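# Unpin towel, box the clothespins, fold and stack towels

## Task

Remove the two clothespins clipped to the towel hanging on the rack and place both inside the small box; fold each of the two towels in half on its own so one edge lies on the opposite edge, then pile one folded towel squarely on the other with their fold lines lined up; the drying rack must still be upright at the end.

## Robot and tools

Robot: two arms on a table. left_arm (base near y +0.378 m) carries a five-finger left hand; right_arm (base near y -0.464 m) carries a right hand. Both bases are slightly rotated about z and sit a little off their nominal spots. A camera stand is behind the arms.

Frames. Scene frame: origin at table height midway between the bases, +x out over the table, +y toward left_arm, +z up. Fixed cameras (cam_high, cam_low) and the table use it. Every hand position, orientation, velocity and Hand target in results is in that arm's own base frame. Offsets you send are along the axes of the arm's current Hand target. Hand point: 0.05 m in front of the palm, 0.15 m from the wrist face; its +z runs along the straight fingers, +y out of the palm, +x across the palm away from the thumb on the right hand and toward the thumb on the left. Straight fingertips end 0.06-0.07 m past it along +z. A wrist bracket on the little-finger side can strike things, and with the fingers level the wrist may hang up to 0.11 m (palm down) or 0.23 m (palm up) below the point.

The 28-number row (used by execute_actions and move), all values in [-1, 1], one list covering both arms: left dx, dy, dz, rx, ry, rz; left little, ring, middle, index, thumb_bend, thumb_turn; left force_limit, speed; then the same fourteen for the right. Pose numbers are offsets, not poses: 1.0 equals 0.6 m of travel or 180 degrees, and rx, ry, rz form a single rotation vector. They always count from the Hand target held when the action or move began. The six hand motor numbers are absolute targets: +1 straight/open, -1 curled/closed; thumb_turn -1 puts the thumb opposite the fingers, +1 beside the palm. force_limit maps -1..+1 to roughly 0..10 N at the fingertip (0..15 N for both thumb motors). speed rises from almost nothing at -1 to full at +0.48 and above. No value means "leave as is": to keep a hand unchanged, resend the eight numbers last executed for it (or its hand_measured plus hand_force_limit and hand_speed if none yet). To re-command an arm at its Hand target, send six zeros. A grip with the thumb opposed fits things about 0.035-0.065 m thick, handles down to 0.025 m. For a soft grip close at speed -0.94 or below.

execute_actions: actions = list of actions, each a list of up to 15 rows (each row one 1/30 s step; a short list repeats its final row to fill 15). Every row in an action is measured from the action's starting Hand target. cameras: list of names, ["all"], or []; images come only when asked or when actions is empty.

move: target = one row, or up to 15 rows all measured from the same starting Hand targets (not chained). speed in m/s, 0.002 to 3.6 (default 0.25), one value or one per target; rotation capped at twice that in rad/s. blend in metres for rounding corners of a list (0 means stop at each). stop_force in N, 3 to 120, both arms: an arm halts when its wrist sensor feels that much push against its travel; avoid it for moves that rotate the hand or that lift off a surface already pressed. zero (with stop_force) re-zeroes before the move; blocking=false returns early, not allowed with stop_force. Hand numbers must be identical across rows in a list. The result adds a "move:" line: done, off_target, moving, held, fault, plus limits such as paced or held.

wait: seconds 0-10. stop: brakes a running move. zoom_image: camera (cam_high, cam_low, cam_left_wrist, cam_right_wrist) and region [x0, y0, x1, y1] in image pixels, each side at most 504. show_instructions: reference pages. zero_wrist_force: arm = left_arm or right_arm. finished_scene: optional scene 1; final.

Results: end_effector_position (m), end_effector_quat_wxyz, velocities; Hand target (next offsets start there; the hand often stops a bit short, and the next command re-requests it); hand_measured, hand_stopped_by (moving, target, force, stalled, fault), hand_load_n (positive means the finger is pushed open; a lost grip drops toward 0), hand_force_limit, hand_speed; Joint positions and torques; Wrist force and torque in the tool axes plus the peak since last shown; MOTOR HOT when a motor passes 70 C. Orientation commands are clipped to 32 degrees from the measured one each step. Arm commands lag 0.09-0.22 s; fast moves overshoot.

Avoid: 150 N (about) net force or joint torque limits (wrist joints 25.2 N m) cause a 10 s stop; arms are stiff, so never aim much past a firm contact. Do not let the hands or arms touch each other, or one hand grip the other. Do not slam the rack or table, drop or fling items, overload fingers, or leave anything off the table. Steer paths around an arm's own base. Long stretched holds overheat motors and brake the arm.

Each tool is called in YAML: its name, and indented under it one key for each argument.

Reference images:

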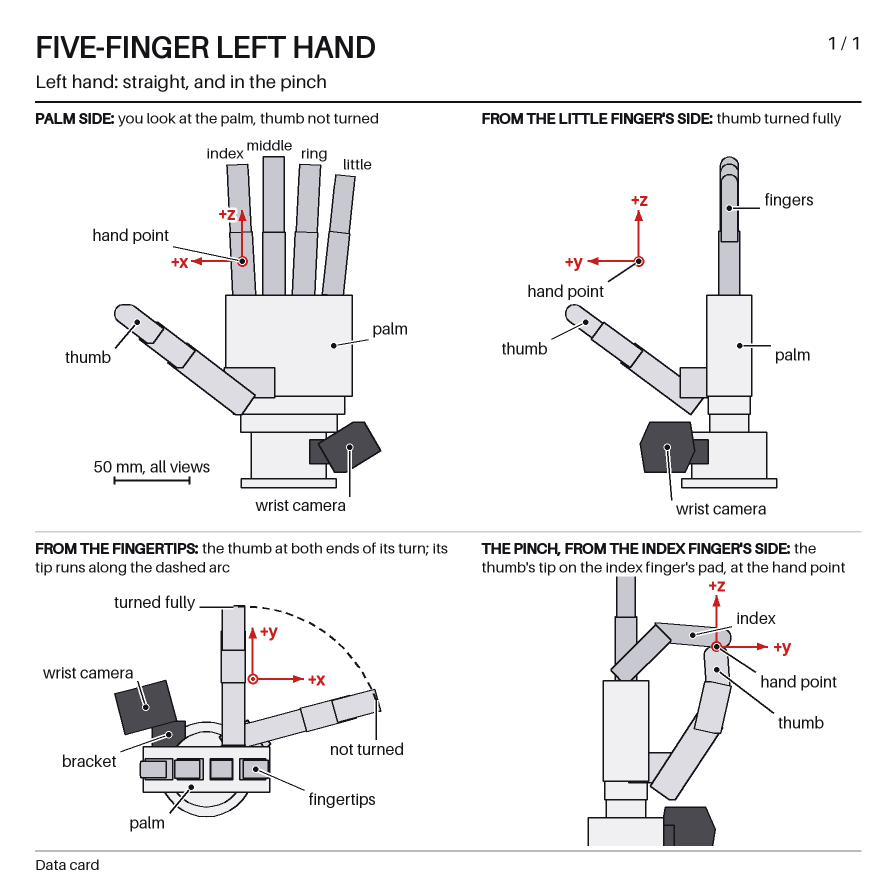

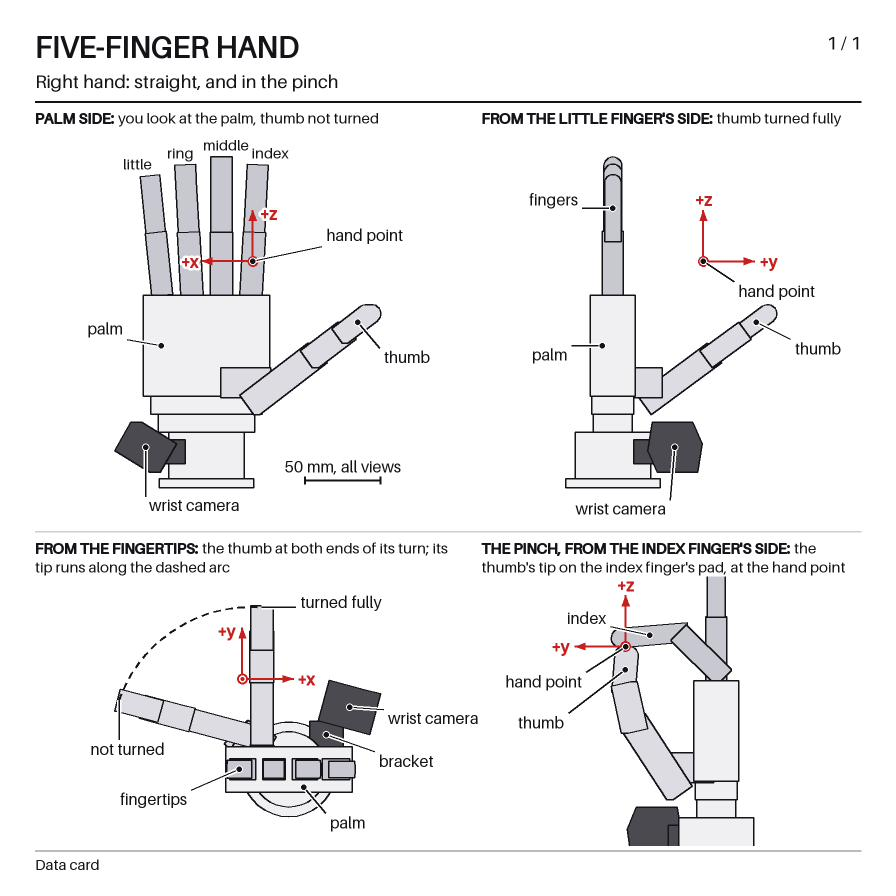

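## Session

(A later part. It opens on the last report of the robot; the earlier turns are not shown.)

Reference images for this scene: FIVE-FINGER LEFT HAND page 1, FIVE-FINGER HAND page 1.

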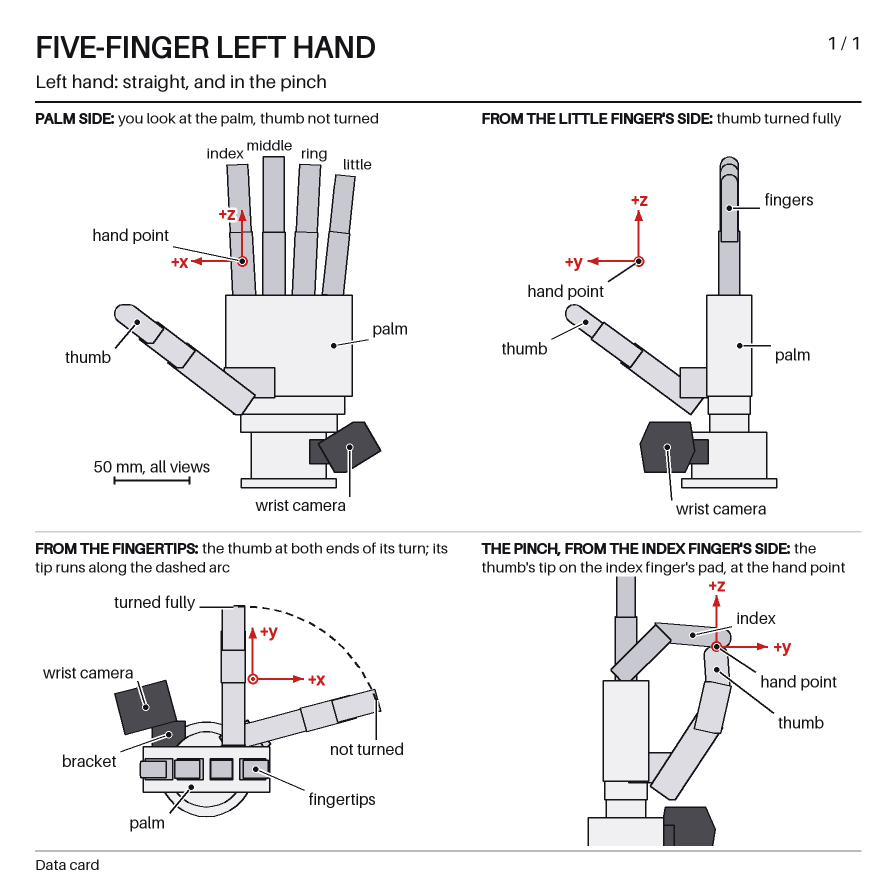

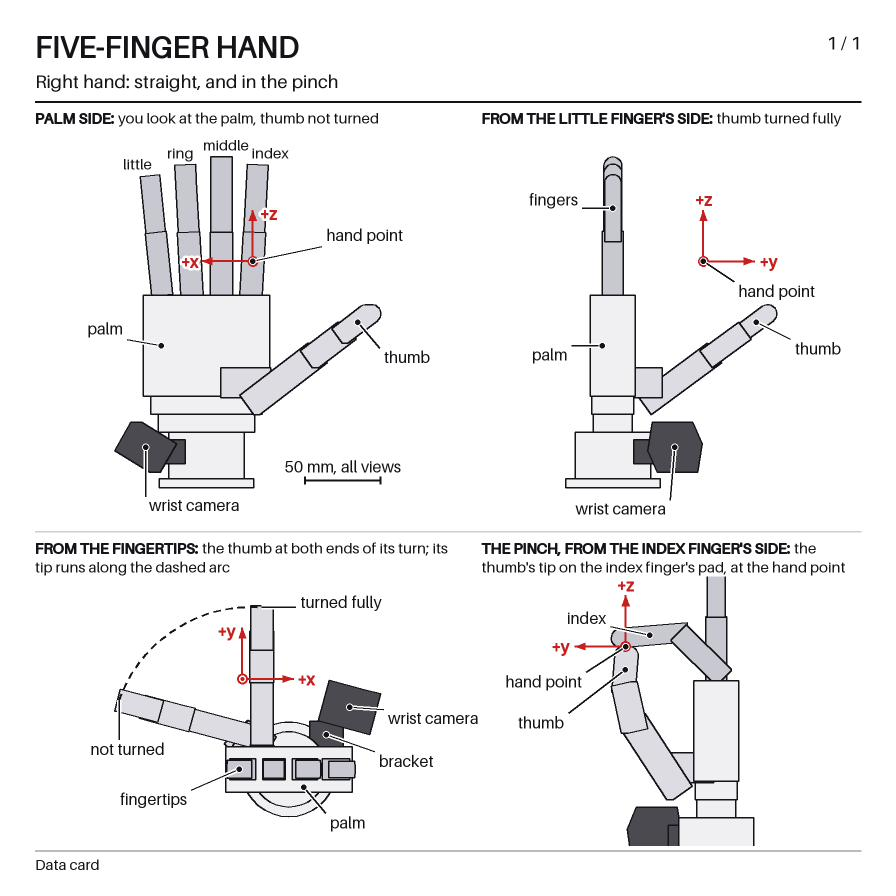

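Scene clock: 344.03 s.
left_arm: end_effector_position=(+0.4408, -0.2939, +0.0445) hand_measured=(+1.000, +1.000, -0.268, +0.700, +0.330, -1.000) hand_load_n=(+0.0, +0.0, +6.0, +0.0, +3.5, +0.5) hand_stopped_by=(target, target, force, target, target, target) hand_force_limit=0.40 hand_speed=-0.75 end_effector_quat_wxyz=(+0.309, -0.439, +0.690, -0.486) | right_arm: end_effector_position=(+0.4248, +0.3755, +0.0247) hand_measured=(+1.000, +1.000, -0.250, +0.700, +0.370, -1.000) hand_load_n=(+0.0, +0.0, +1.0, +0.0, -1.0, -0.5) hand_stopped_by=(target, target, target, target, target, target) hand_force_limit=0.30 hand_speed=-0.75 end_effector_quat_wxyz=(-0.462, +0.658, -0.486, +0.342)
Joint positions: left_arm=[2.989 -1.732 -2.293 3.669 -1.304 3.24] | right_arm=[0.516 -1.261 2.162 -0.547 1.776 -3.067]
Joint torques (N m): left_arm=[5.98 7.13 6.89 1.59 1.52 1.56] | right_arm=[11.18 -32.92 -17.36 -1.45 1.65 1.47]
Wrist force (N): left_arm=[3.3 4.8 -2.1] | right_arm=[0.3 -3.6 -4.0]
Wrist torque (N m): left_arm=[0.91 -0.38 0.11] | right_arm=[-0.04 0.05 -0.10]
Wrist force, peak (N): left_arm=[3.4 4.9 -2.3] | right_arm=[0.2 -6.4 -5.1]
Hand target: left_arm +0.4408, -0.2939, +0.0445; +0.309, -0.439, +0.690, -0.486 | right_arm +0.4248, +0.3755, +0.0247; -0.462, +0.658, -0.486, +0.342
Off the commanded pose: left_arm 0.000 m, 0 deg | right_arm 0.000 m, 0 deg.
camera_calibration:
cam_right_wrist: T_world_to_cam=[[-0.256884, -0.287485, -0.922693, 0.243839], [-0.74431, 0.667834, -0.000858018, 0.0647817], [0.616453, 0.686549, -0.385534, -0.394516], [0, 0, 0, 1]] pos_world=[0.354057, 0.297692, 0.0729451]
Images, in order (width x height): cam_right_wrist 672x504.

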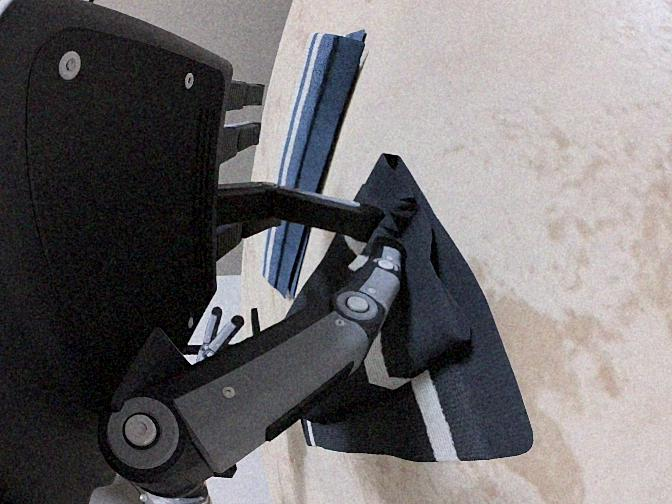

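execute_actions:
  actions:
    - [[0,0,0,0,0,0,1,1,-0.4,0.7,0.33,-1,0.4,-0.75,0,0,0,0,0,0,1,1,-0.45,0.7,0.37,-1,0.5,-0.75]]

move:
  target: [0,0,0,0,0,0,1,1,-0.4,0.7,0.33,-1,0.4,-0.75,0,-0.0627,-0.0228,0,0,0,1,1,-0.45,0.7,0.37,-1,0.5,-0.75]
  speed: 0.05
  cameras: ["all"]

zoom_image:
  camera: "cam_right_wrist"
  region: [280, 100, 560, 440]

zoom_image:
  camera: "cam_low"
  region: [290, 240, 430, 320]

Scene clock: 344.87 s.
left_arm: end_effector_position=(+0.4408, -0.2939, +0.0445) hand_measured=(+1.000, +1.000, -0.268, +0.700, +0.330, -1.000) hand_load_n=(+0.0, +0.0, +6.5, +0.0, +4.0, +0.5) hand_stopped_by=(target, target, force, target, target, target) hand_force_limit=0.40 hand_speed=-0.75 end_effector_quat_wxyz=(+0.309, -0.439, +0.690, -0.486) | right_arm: end_effector_position=(+0.4249, +0.3755, +0.0247) hand_measured=(+1.000, +1.000, -0.312, +0.700, +0.370, -1.000) hand_load_n=(+0.0, +0.0, +12.5, +0.0, +3.0, +0.5) hand_stopped_by=(target, target, force, target, target, target) hand_force_limit=0.50 hand_speed=-0.75 end_effector_quat_wxyz=(-0.462, +0.658, -0.486, +0.342)
Joint positions: left_arm=[2.989 -1.732 -2.293 3.669 -1.304 3.24] | right_arm=[0.516 -1.261 2.162 -0.547 1.776 -3.067]
Joint torques (N m): left_arm=[5.63 7.84 6.81 1.59 1.29 1.75] | right_arm=[11.51 -32.72 -15.56 -1.46 1.59 1.24]
Wrist force (N): left_arm=[3.6 4.7 -2.1] | right_arm=[0.4 -5.5 -3.8]
Wrist torque (N m): left_arm=[0.90 -0.43 0.13] | right_arm=[-0.09 0.04 -0.13]
Wrist force, peak (N): left_arm=[3.5 5.0 -2.1] | right_arm=[0.4 -5.9 -3.9]
Hand target: left_arm +0.4408, -0.2939, +0.0445; +0.309, -0.439, +0.690, -0.486 | right_arm +0.4248, +0.3755, +0.0247; -0.462, +0.658, -0.486, +0.342
Off the commanded pose: left_arm 0.000 m, 0 deg | right_arm 0.000 m, 0 deg.

Scene clock: 346.00 s.
left_arm: end_effector_position=(+0.4408, -0.2939, +0.0445) hand_measured=(+1.000, +1.000, -0.268, +0.700, +0.330, -1.000) hand_load_n=(+0.0, +0.0, +6.0, +0.0, +3.5, +0.5) hand_stopped_by=(target, target, force, target, target, target) hand_force_limit=0.40 hand_speed=-0.75 end_effector_quat_wxyz=(+0.309, -0.439, +0.690, -0.486) | right_arm: end_effector_position=(+0.4248, +0.3755, +0.0648) hand_measured=(+1.000, +1.000, -0.312, +0.700, +0.372, -1.000) hand_load_n=(+0.0, +0.0, +9.5, +0.0, +4.5, +1.0) hand_stopped_by=(target, target, force, target, target, target) hand_force_limit=0.50 hand_speed=-0.75 end_effector_quat_wxyz=(-0.462, +0.658, -0.486, +0.342)
Joint positions: left_arm=[2.989 -1.732 -2.293 3.669 -1.304 3.24] | right_arm=[0.516 -1.345 2.129 -0.429 1.776 -3.067]
Joint torques (N m): left_arm=[5.07 8.19 6.04 1.39 1.22 1.68] | right_arm=[10.89 -14.83 -5.96 -3.18 1.57 1.8]
Wrist force (N): left_arm=[3.4 4.7 -2.3] | right_arm=[0.1 -0.7 -2.9]
Wrist torque (N m): left_arm=[0.92 -0.39 0.11] | right_arm=[0.03 0.03 -0.05]
Wrist force, peak (N): left_arm=[3.6 5.0 -2.1] | right_arm=[0.3 -5.4 -3.9]
Hand target: left_arm +0.4408, -0.2939, +0.0445; +0.309, -0.439, +0.690, -0.486 | right_arm +0.4248, +0.3755, +0.0647; -0.462, +0.658, -0.486, +0.342
Off the commanded pose: left_arm 0.000 m, 0 deg | right_arm 0.000 m, 0 deg.
move: done
camera_calibration:
cam_left_wrist: T_world_to_cam=[[0.180253, -0.319881, 0.930153, -0.214796], [-0.829134, -0.558175, -0.0312805, 0.207091], [0.529194, -0.765583, -0.365837, -0.331162], [0, 0, 0, 1]] pos_world=[0.385673, -0.206648, 0.0851197]
cam_right_wrist: T_world_to_cam=[[-0.256683, -0.287407, -0.922773, 0.280783], [-0.744289, 0.667857, -0.000975475, 0.0647486], [0.616561, 0.68656, -0.385342, -0.379188], [0, 0, 0, 1]] pos_world=[0.354056, 0.297792, 0.113045]

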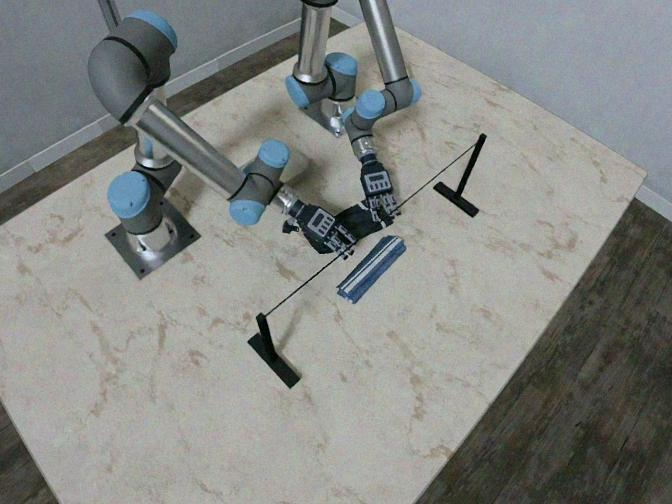

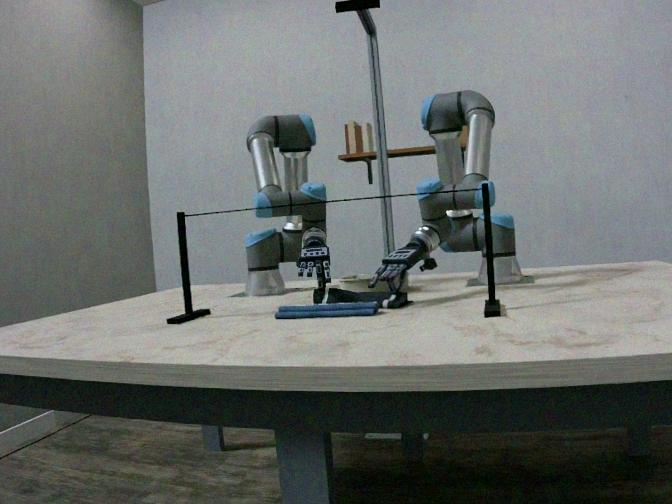

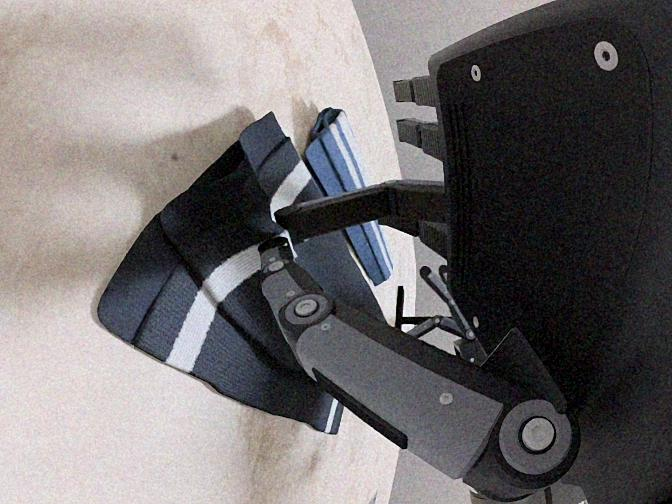

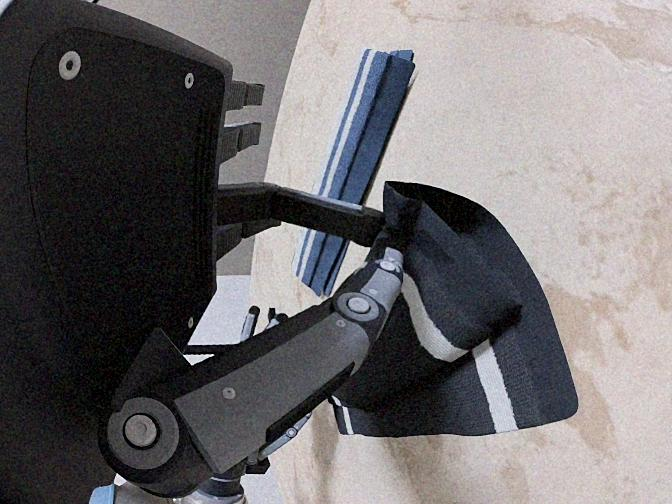

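Scaled by 1.482 from the camera's 672x504 image, which has a finer 960x720 frame.

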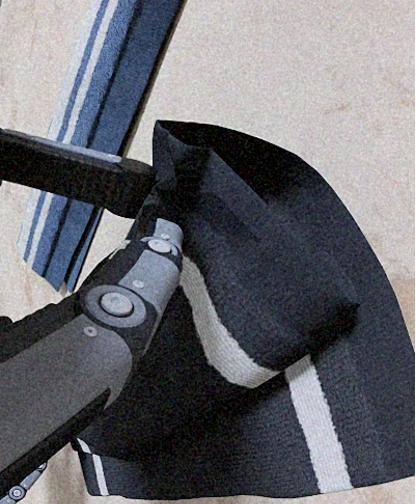

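Scaled by 3.600 from the camera's 672x504 image, which has a finer 960x720 frame.

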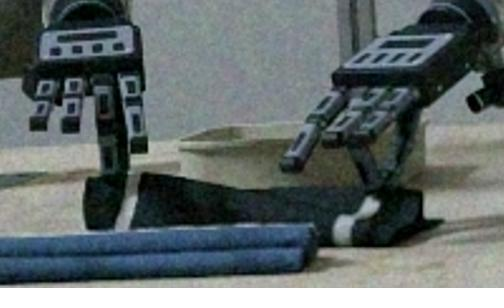

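move:
  target: [0,-0.0627,-0.0228,0,0,0,1,1,-0.4,0.7,0.33,-1,0.4,-0.75,0,-0.0783,-0.0285,0,0,0,1,1,-0.45,0.7,0.37,-1,0.5,-0.75]
  speed: 0.06
  cameras: ["all"]

zoom_image:
  camera: "cam_right_wrist"
  region: [280, 100, 600, 440]

zoom_image:
  camera: "cam_low"
  region: [290, 220, 430, 320]

zoom_image:
  camera: "cam_high"
  region: [280, 180, 420, 290]

Scene clock: 347.33 s.
left_arm: end_effector_position=(+0.4407, -0.2938, +0.0847) hand_measured=(+1.000, +1.000, -0.268, +0.700, +0.330, -1.000) hand_load_n=(+0.0, +0.0, +6.5, +0.0, +4.0, +0.5) hand_stopped_by=(target, target, force, target, target, target) hand_force_limit=0.40 hand_speed=-0.75 end_effector_quat_wxyz=(+0.309, -0.439, +0.690, -0.486) | right_arm: end_effector_position=(+0.4247, +0.3755, +0.1148) hand_measured=(+1.000, +1.000, -0.312, +0.700, +0.372, -1.000) hand_load_n=(+0.0, +0.0, +9.0, +0.0, +5.0, +1.0) hand_stopped_by=(target, target, force, target, target, target) hand_force_limit=0.50 hand_speed=-0.75 end_effector_quat_wxyz=(-0.462, +0.658, -0.486, +0.342)
Joint positions: left_arm=[2.989 -1.642 -2.251 3.536 -1.304 3.24] | right_arm=[0.517 -1.434 2.073 -0.284 1.776 -3.067]
Joint torques (N m): left_arm=[6.12 4.53 6.93 2.63 1.64 1.48] | right_arm=[10.74 -14.28 -8.95 -2.91 1.69 1.93]
Wrist force (N): left_arm=[3.4 4.9 -2.3] | right_arm=[0.2 -0.6 -2.6]
Wrist torque (N m): left_arm=[0.97 -0.42 0.10] | right_arm=[0.00 0.03 -0.06]
Wrist force, peak (N): left_arm=[3.6 5.6 -2.0] | right_arm=[-0.1 -1.2 -3.2]
Hand target: left_arm +0.4406, -0.2938, +0.0845; +0.309, -0.439, +0.690, -0.486 | right_arm +0.4246, +0.3754, +0.1147; -0.462, +0.658, -0.486, +0.342
Off the commanded pose: left_arm 0.000 m, 0 deg | right_arm 0.000 m, 0 deg.
move: done
camera_calibration:
cam_left_wrist: T_world_to_cam=[[0.179966, -0.319707, 0.930269, -0.251989], [-0.829139, -0.558158, -0.0314213, 0.208263], [0.529283, -0.765668, -0.365531, -0.316365], [0, 0, 0, 1]] pos_world=[0.385475, -0.206549, 0.12532]
cam_right_wrist: T_world_to_cam=[[-0.256683, -0.287407, -0.922773, 0.326841], [-0.744289, 0.667857, -0.000975475, 0.0647153], [0.616561, 0.68656, -0.385342, -0.359729], [0, 0, 0, 1]] pos_world=[0.353856, 0.297692, 0.163045]

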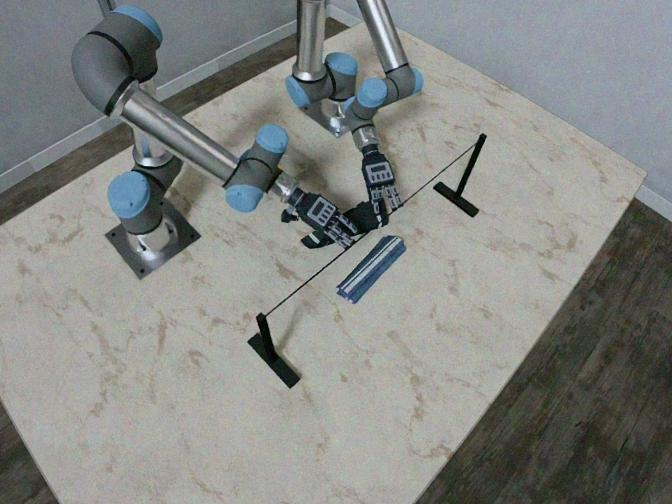

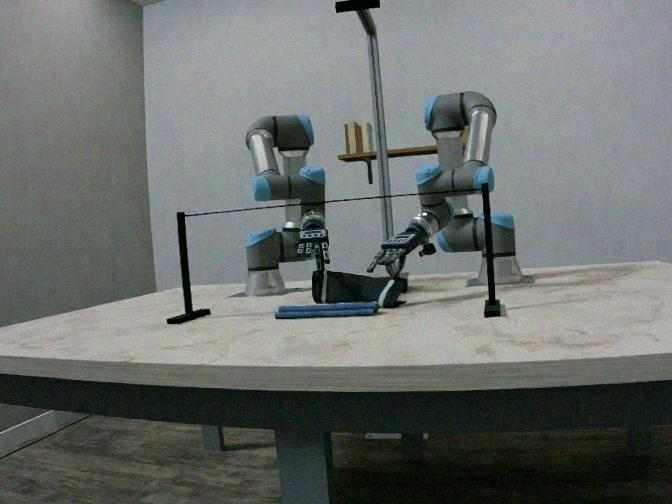

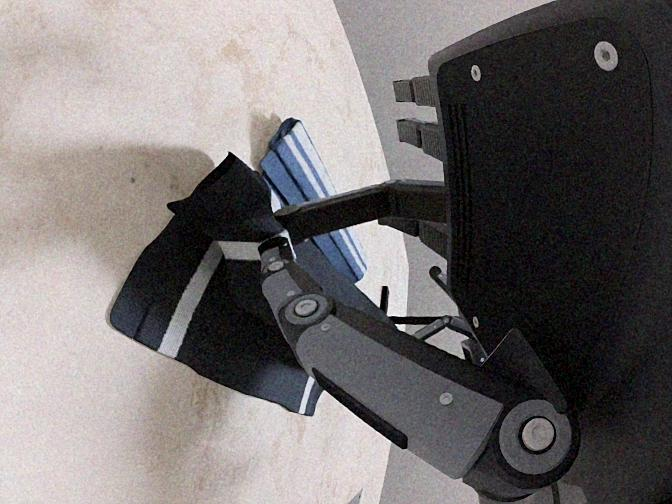

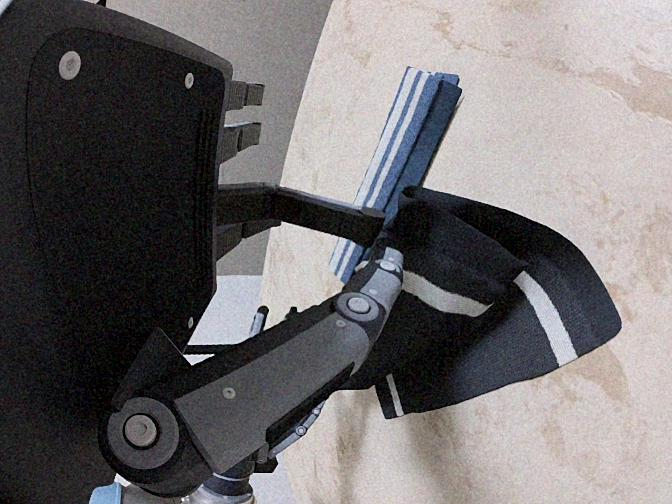

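Scaled by 1.482 from the camera's 672x504 image, which has a finer 960x720 frame.

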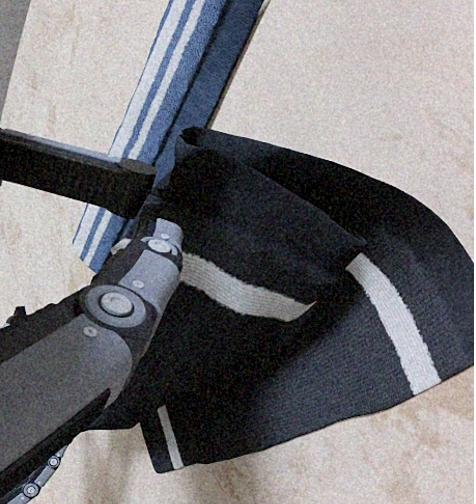

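Scaled by 3.600 from the camera's 672x504 image, which has a finer 960x720 frame.

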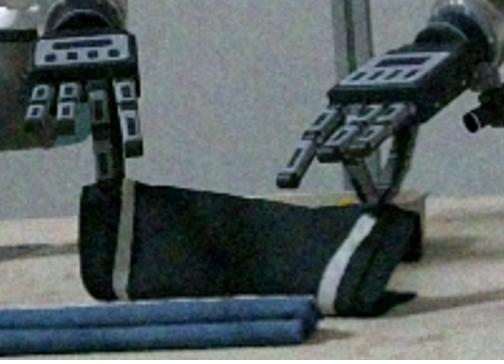

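Scaled by 3.600 from the camera's 672x504 image, which has a finer 960x720 frame.

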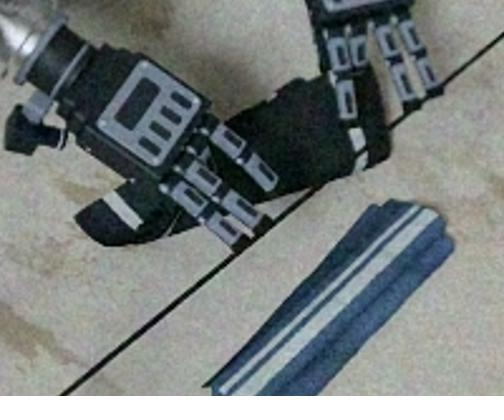

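move:
  target:
    - [-0.0037,-0.0032,0.0087,-0.1,0,0,1,1,-0.4,0.7,0.33,-1,0.4,-0.75,-0.0025,0.0021,-0.0058,-0.1,0,0,1,1,-0.45,0.7,0.37,-1,0.5,-0.75]
    - [-0.0037,0.0595,0.0315,-0.1,0,0,1,1,-0.4,0.7,0.33,-1,0.4,-0.75,-0.0025,0.1118,0.0341,-0.1,0,0,1,1,-0.45,0.7,0.37,-1,0.5,-0.75]
  speed: 0.06
  cameras: ["all"]

zoom_image:
  camera: "cam_right_wrist"
  region: [280, 100, 600, 440]

zoom_image:
  camera: "cam_high"
  region: [280, 180, 420, 290]

Scene clock: 352.33 s.
left_arm: end_effector_position=(+0.4467, -0.2942, +0.0443) hand_measured=(+1.000, +1.000, -0.268, +0.700, +0.330, -1.000) hand_load_n=(+0.0, +0.0, +6.5, +0.0, +3.5, +0.0) hand_stopped_by=(target, target, force, target, target, target) hand_force_limit=0.40 hand_speed=-0.75 end_effector_quat_wxyz=(+0.237, -0.482, +0.757, -0.372) | right_arm: end_effector_position=(+0.4207, +0.3758, +0.0445) hand_measured=(+1.000, +1.000, -0.312, +0.700, +0.372, -1.000) hand_load_n=(+0.0, +0.0, +9.5, +0.0, +4.5, +1.0) hand_stopped_by=(target, target, force, target, target, target) hand_force_limit=0.50 hand_speed=-0.75 end_effector_quat_wxyz=(-0.353, +0.723, -0.534, +0.261)
Joint positions: left_arm=[2.946 -1.825 -2.011 3.164 -1.38 3.291] | right_arm=[0.492 -1.242 1.903 0.009 1.724 -3.022]
Joint torques (N m): left_arm=[-6.14 38.3 27.05 -1.55 -1.61 -1.65] | right_arm=[-13.3 -38.01 -24.05 2.57 -0.95 -1.31]
Wrist force (N): left_arm=[3.5 4.5 -2.4] | right_arm=[-0.1 -1.1 -3.2]
Wrist torque (N m): left_arm=[0.98 -0.37 -0.08] | right_arm=[0.05 0.04 -0.23]
Wrist force, peak (N): left_arm=[3.8 4.9 -2.6] | right_arm=[-0.4 -0.9 -3.4]
Hand target: left_arm +0.4468, -0.2942, +0.0445; +0.237, -0.482, +0.757, -0.372 | right_arm +0.4208, +0.3758, +0.0446; -0.353, +0.722, -0.534, +0.261
Off the commanded pose: left_arm 0.000 m, 0 deg | right_arm 0.000 m, 0 deg.
move: done
camera_calibration:
cam_left_wrist: T_world_to_cam=[[0.42775, -0.435394, 0.792125, -0.354247], [-0.81497, -0.564817, 0.129632, 0.196314], [0.390965, -0.701009, -0.596434, -0.243523], [0, 0, 0, 1]] pos_world=[0.406728, -0.214067, 0.109914]
cam_right_wrist: T_world_to_cam=[[-0.51425, -0.366482, -0.775396, 0.392572], [-0.72029, 0.675317, 0.158522, 0.04155], [0.465543, 0.640029, -0.611255, -0.293542], [0, 0, 0, 1]] pos_world=[0.368465, 0.303686, 0.118384]

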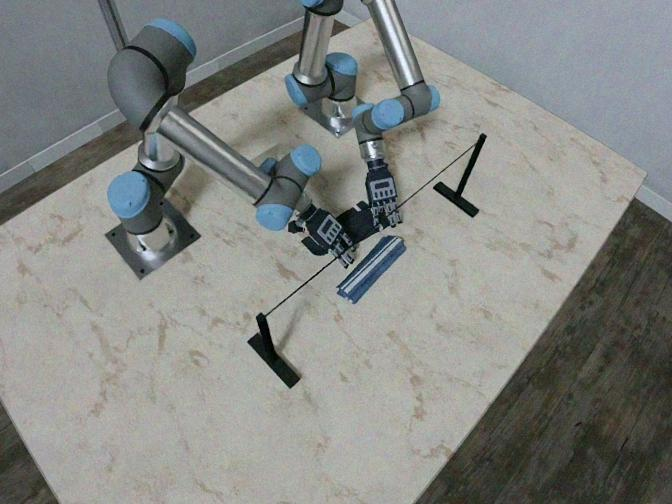

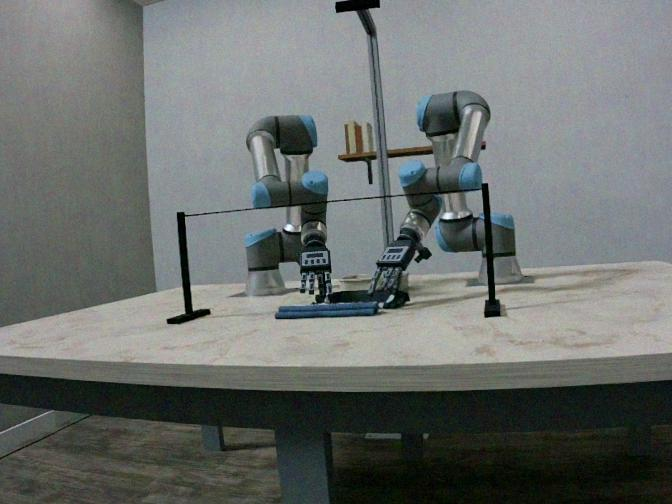

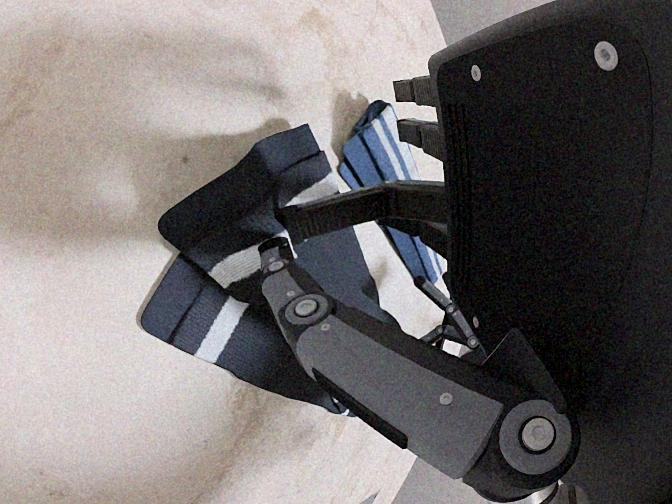

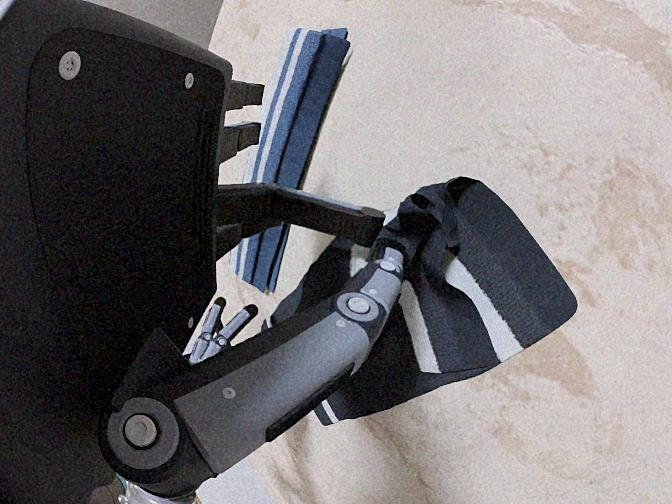

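Scaled by 1.482 from the camera's 672x504 image, which has a finer 960x720 frame.

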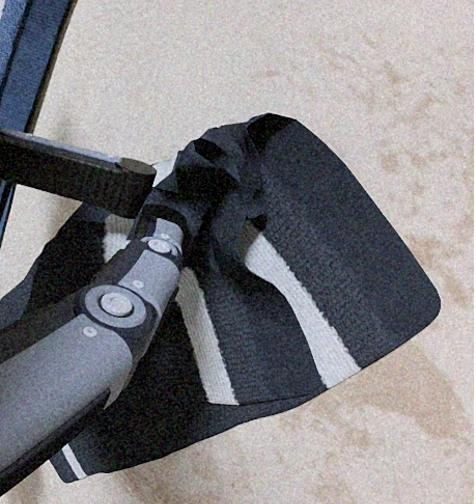

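Scaled by 3.600 from the camera's 672x504 image, which has a finer 960x720 frame.

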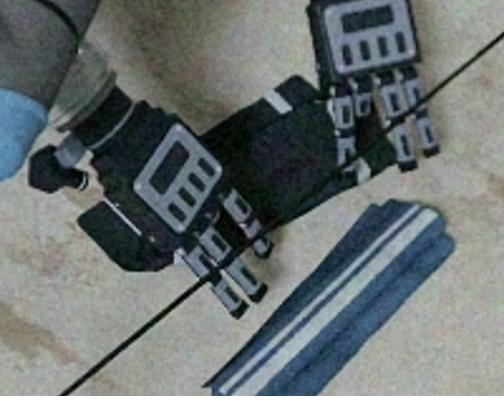

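move:
  target:
    - [0,-0.0197,-0.0154,0,0,0,1,1,-0.4,0.7,0.33,-1,0.4,-0.75,0,-0.0197,-0.0154,0,0,0,1,1,-0.45,0.7,0.37,-1,0.5,-0.75]
    - [0.0386,-0.0293,-0.0031,0,0,0,1,1,-0.4,0.7,0.33,-1,0.4,-0.75,0.0386,-0.0101,-0.0277,0,0,0,1,1,-0.45,0.7,0.37,-1,0.5,-0.75]
    - [0.0386,-0.0096,0.0123,0,0,0,1,1,-0.4,0.7,0.33,-1,0.4,-0.75,0.0386,0.0096,-0.0123,0,0,0,1,1,-0.45,0.7,0.37,-1,0.5,-0.75]
  speed: 0.05
  cameras: ["all"]

zoom_image:
  camera: "cam_right_wrist"
  region: [280, 100, 600, 440]

zoom_image:
  camera: "cam_high"
  region: [280, 180, 420, 290]

Scene clock: 354.73 s.
left_arm: end_effector_position=(+0.4453, -0.3191, +0.0444) hand_measured=(+1.000, +1.000, -0.268, +0.700, +0.330, -1.000) hand_load_n=(+0.0, +0.0, +6.0, +0.0, +4.0, +0.5) hand_stopped_by=(target, target, force, target, target, target) hand_force_limit=0.40 hand_speed=-0.75 end_effector_quat_wxyz=(+0.237, -0.482, +0.757, -0.372) end_effector_velocity=(+0.000, +0.000, +0.001) end_effector_angular_velocity=(+0.000, +0.001, +0.000) | right_arm: end_effector_position=(+0.4186, +0.3509, +0.0445) hand_measured=(+1.000, +1.000, -0.312, +0.700, +0.372, -1.000) hand_load_n=(+0.0, +0.0, +9.0, +0.0, +5.0, +1.0) hand_stopped_by=(target, target, force, target, target, target) hand_force_limit=0.50 hand_speed=-0.75 end_effector_quat_wxyz=(-0.353, +0.723, -0.534, +0.261) end_effector_velocity=(+0.000, +0.001, +0.002) end_effector_angular_velocity=(+0.000, +0.000, +0.001)
Joint positions: left_arm=[2.876 -1.85 -1.975 3.16 -1.435 3.247] | right_arm=[0.435 -1.284 1.962 -0.013 1.679 -3.058]
Joint velocities: left_arm=[0 0.002 0.002 -0.005 0 0] | right_arm=[0.001 -0.003 -0.003 0.006 0 0]
Joint torques (N m): left_arm=[2.72 38.72 26.7 -1.63 1.32 1.44] | right_arm=[11.74 -38.54 -23.59 1.98 1.8 1.86]
Wrist force (N): left_arm=[3.2 4.8 -2.3] | right_arm=[-0.4 -1.0 -2.7]
Wrist torque (N m): left_arm=[1.00 -0.33 -0.01] | right_arm=[0.01 0.06 -0.11]
Wrist force, peak (N): left_arm=[3.4 5.2 -2.0] | right_arm=[-0.1 -1.3 -3.4]
Hand target: left_arm +0.4455, -0.3191, +0.0446; +0.237, -0.482, +0.757, -0.372 | right_arm +0.4187, +0.3509, +0.0446; -0.353, +0.722, -0.534, +0.261
Off the commanded pose: left_arm 0.000 m, 0 deg | right_arm 0.000 m, 0 deg.
move: done
camera_calibration:
cam_left_wrist: T_world_to_cam=[[0.427798, -0.435479, 0.792052, -0.364608], [-0.814997, -0.56477, 0.129674, 0.181151], [0.390857, -0.700994, -0.596521, -0.260482], [0, 0, 0, 1]] pos_world=[0.405428, -0.239067, 0.109914]
cam_right_wrist: T_world_to_cam=[[-0.51425, -0.366482, -0.775396, 0.382316], [-0.72029, 0.675317, 0.158522, 0.0567808], [0.465543, 0.640029, -0.611255, -0.276581], [0, 0, 0, 1]] pos_world=[0.366265, 0.278786, 0.118384]

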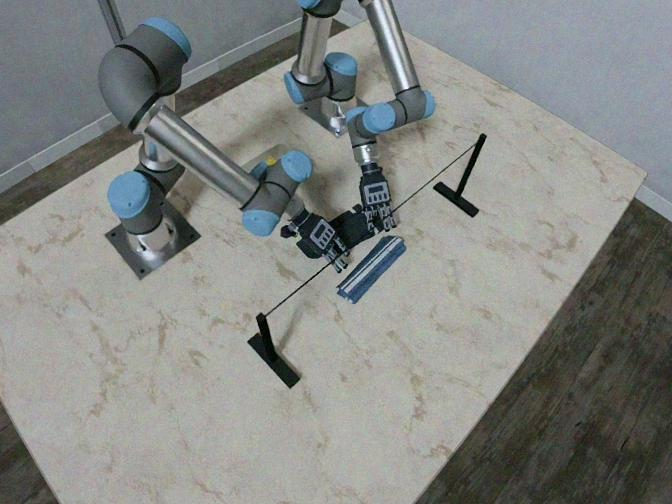

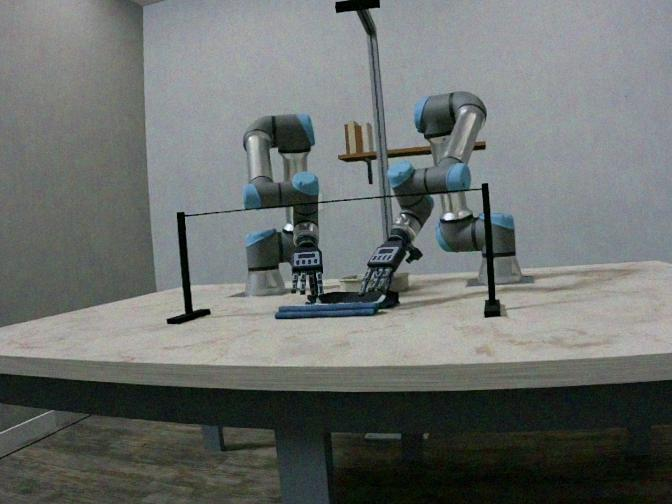

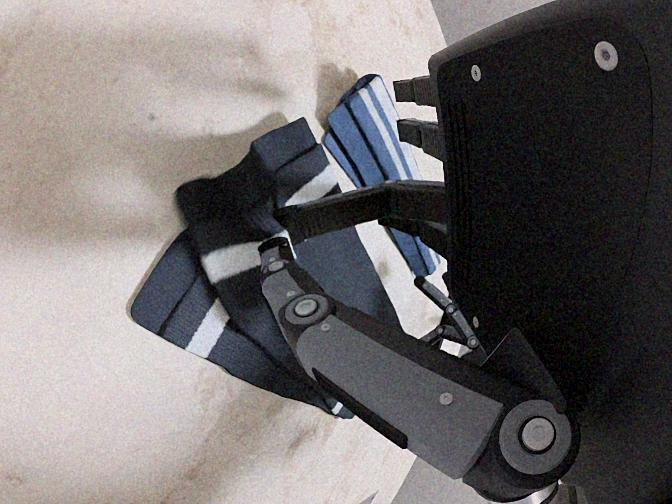

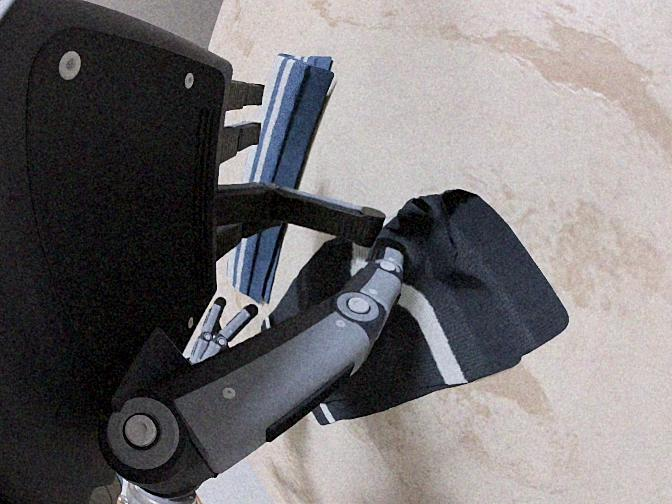

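Scaled by 1.482 from the camera's 672x504 image, which has a finer 960x720 frame.

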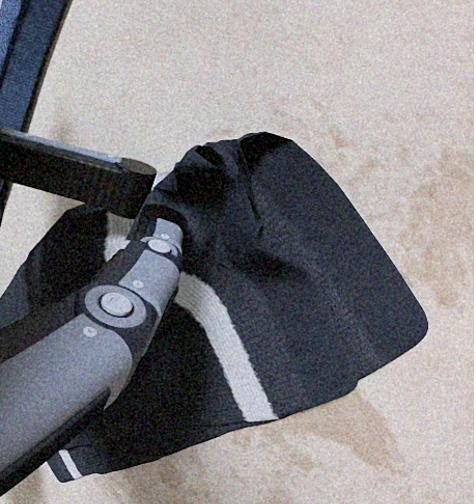

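Scaled by 3.600 from the camera's 672x504 image, which has a finer 960x720 frame.

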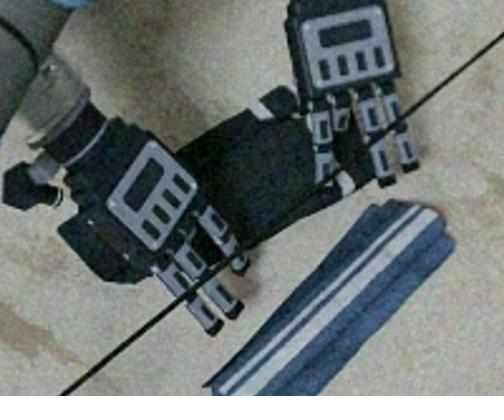

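move:
  target:
    - [0,-0.0788,-0.0616,0,0,0,1,1,-0.4,0.7,0.33,-1,0.4,-0.75,0,-0.0788,-0.0616,0,0,0,1,1,-0.45,0.7,0.37,-1,0.5,-0.75]
    - [0,-0.2167,-0.1693,0.1556,0,0,1,1,-0.4,0.7,0.33,-1,0.4,-0.75,0,-0.2167,-0.1693,0.1556,0,0,1,1,-0.45,0.7,0.37,-1,0.5,-0.75]
  speed: 0.12
  blend: [0.03,0]
  cameras: ["all"]

zoom_image:
  camera: "cam_high"
  region: [280, 160, 420, 290]

zoom_image:
  camera: "cam_low"
  region: [280, 200, 420, 310]

Scene clock: 358.40 s.
left_arm: end_effector_position=(+0.4445, -0.3187, +0.2096) hand_measured=(+1.000, +1.000, -0.268, +0.700, +0.330, -1.000) hand_load_n=(+0.0, +0.0, +6.0, +0.0, +4.0, +0.5) hand_stopped_by=(target, target, force, target, target, target) hand_force_limit=0.40 hand_speed=-0.75 end_effector_quat_wxyz=(+0.346, -0.410, +0.645, -0.544) | right_arm: end_effector_position=(+0.4182, +0.3509, +0.2096) hand_measured=(+1.000, +1.000, -0.312, +0.700, +0.372, -1.000) hand_load_n=(+0.0, +0.0, +8.5, +0.0, +5.0, +0.5) hand_stopped_by=(target, target, force, target, target, target) hand_force_limit=0.50 hand_speed=-0.75 end_effector_quat_wxyz=(-0.518, +0.616, -0.455, +0.383)
Joint positions: left_arm=[2.923 -1.441 -2.163 3.431 -1.356 3.179] | right_arm=[0.471 -1.664 2.128 -0.29 1.741 -3.112]
Joint torques (N m): left_arm=[-5.97 2.06 31.46 1.11 -1.5 2.1] | right_arm=[-3.49 -7.27 -26.37 -0.51 -1.12 1.67]
Wrist force (N): left_arm=[3.8 4.9 -2.1] | right_arm=[0.5 -0.6 -2.3]
Wrist torque (N m): left_arm=[0.95 -0.51 0.09] | right_arm=[-0.04 -0.02 -0.02]
Wrist force, peak (N): left_arm=[3.3 6.2 -1.6] | right_arm=[-0.5 -1.2 -3.1]
Hand target: left_arm +0.4446, -0.3188, +0.2096; +0.346, -0.410, +0.645, -0.544 | right_arm +0.4183, +0.3509, +0.2096; -0.518, +0.615, -0.455, +0.383
Off the commanded pose: left_arm 0.000 m, 0 deg | right_arm 0.000 m, 0 deg.
move: done
camera_calibration:
cam_left_wrist: T_world_to_cam=[[0.0298106, -0.249512, 0.967913, -0.295635], [-0.817137, -0.563779, -0.120166, 0.21295], [0.575672, -0.787335, -0.220692, -0.349738], [0, 0, 0, 1]] pos_world=[0.384157, -0.229068, 0.234554]
cam_right_wrist: T_world_to_cam=[[-0.0988979, -0.239099, -0.965946, 0.331704], [-0.736756, 0.670084, -0.0904324, 0.0912407], [0.668887, 0.702722, -0.242427, -0.359862], [0, 0, 0, 1]] pos_world=[0.340734, 0.271054, 0.241418]

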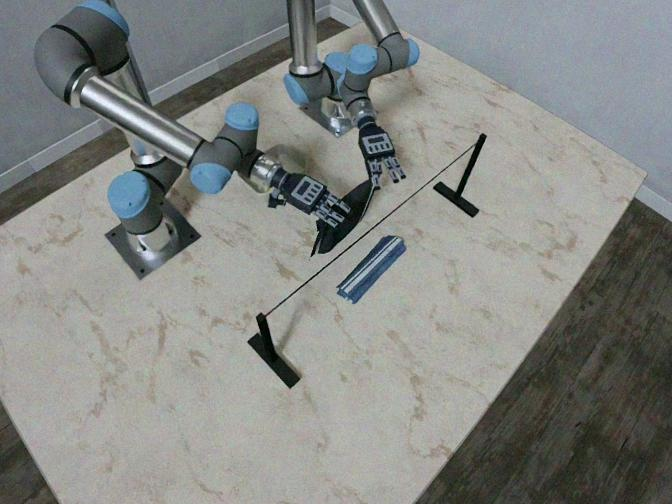

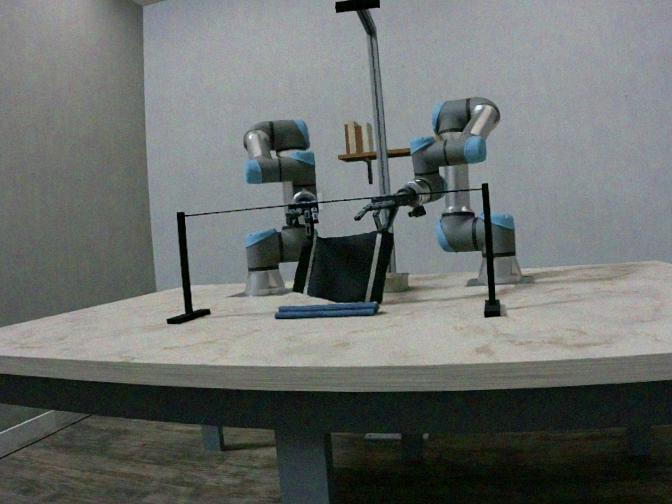

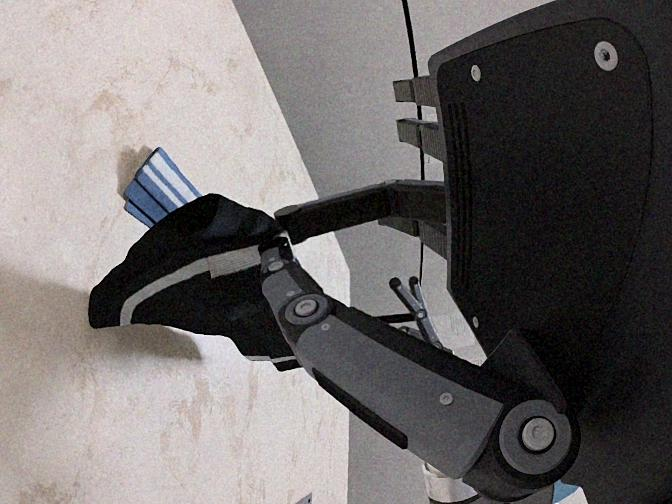

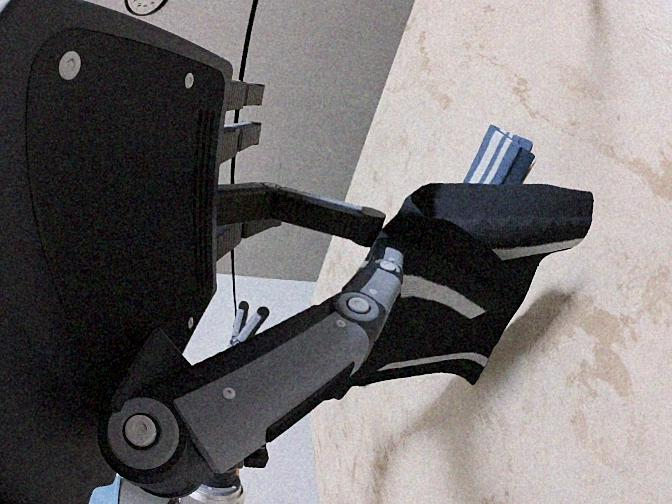

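Scaled by 3.600 from the camera's 672x504 image, which has a finer 960x720 frame.

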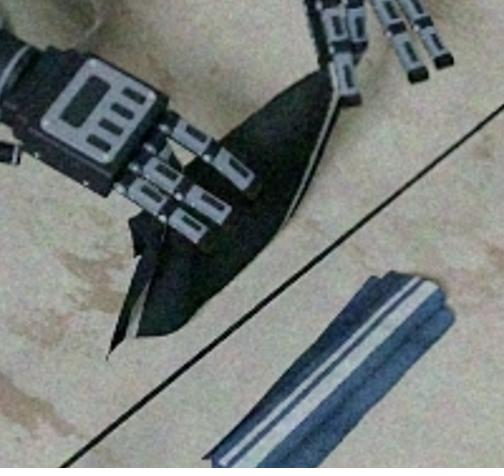

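Scaled by 3.600 from the camera's 672x504 image, which has a finer 960x720 frame.

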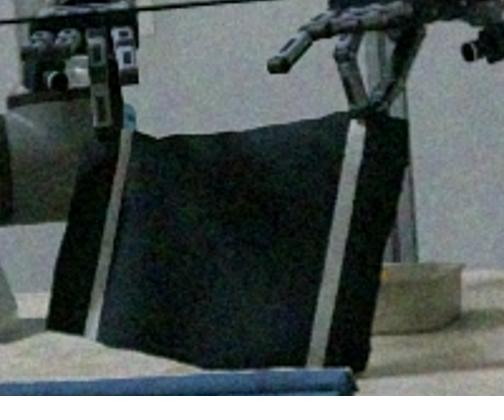

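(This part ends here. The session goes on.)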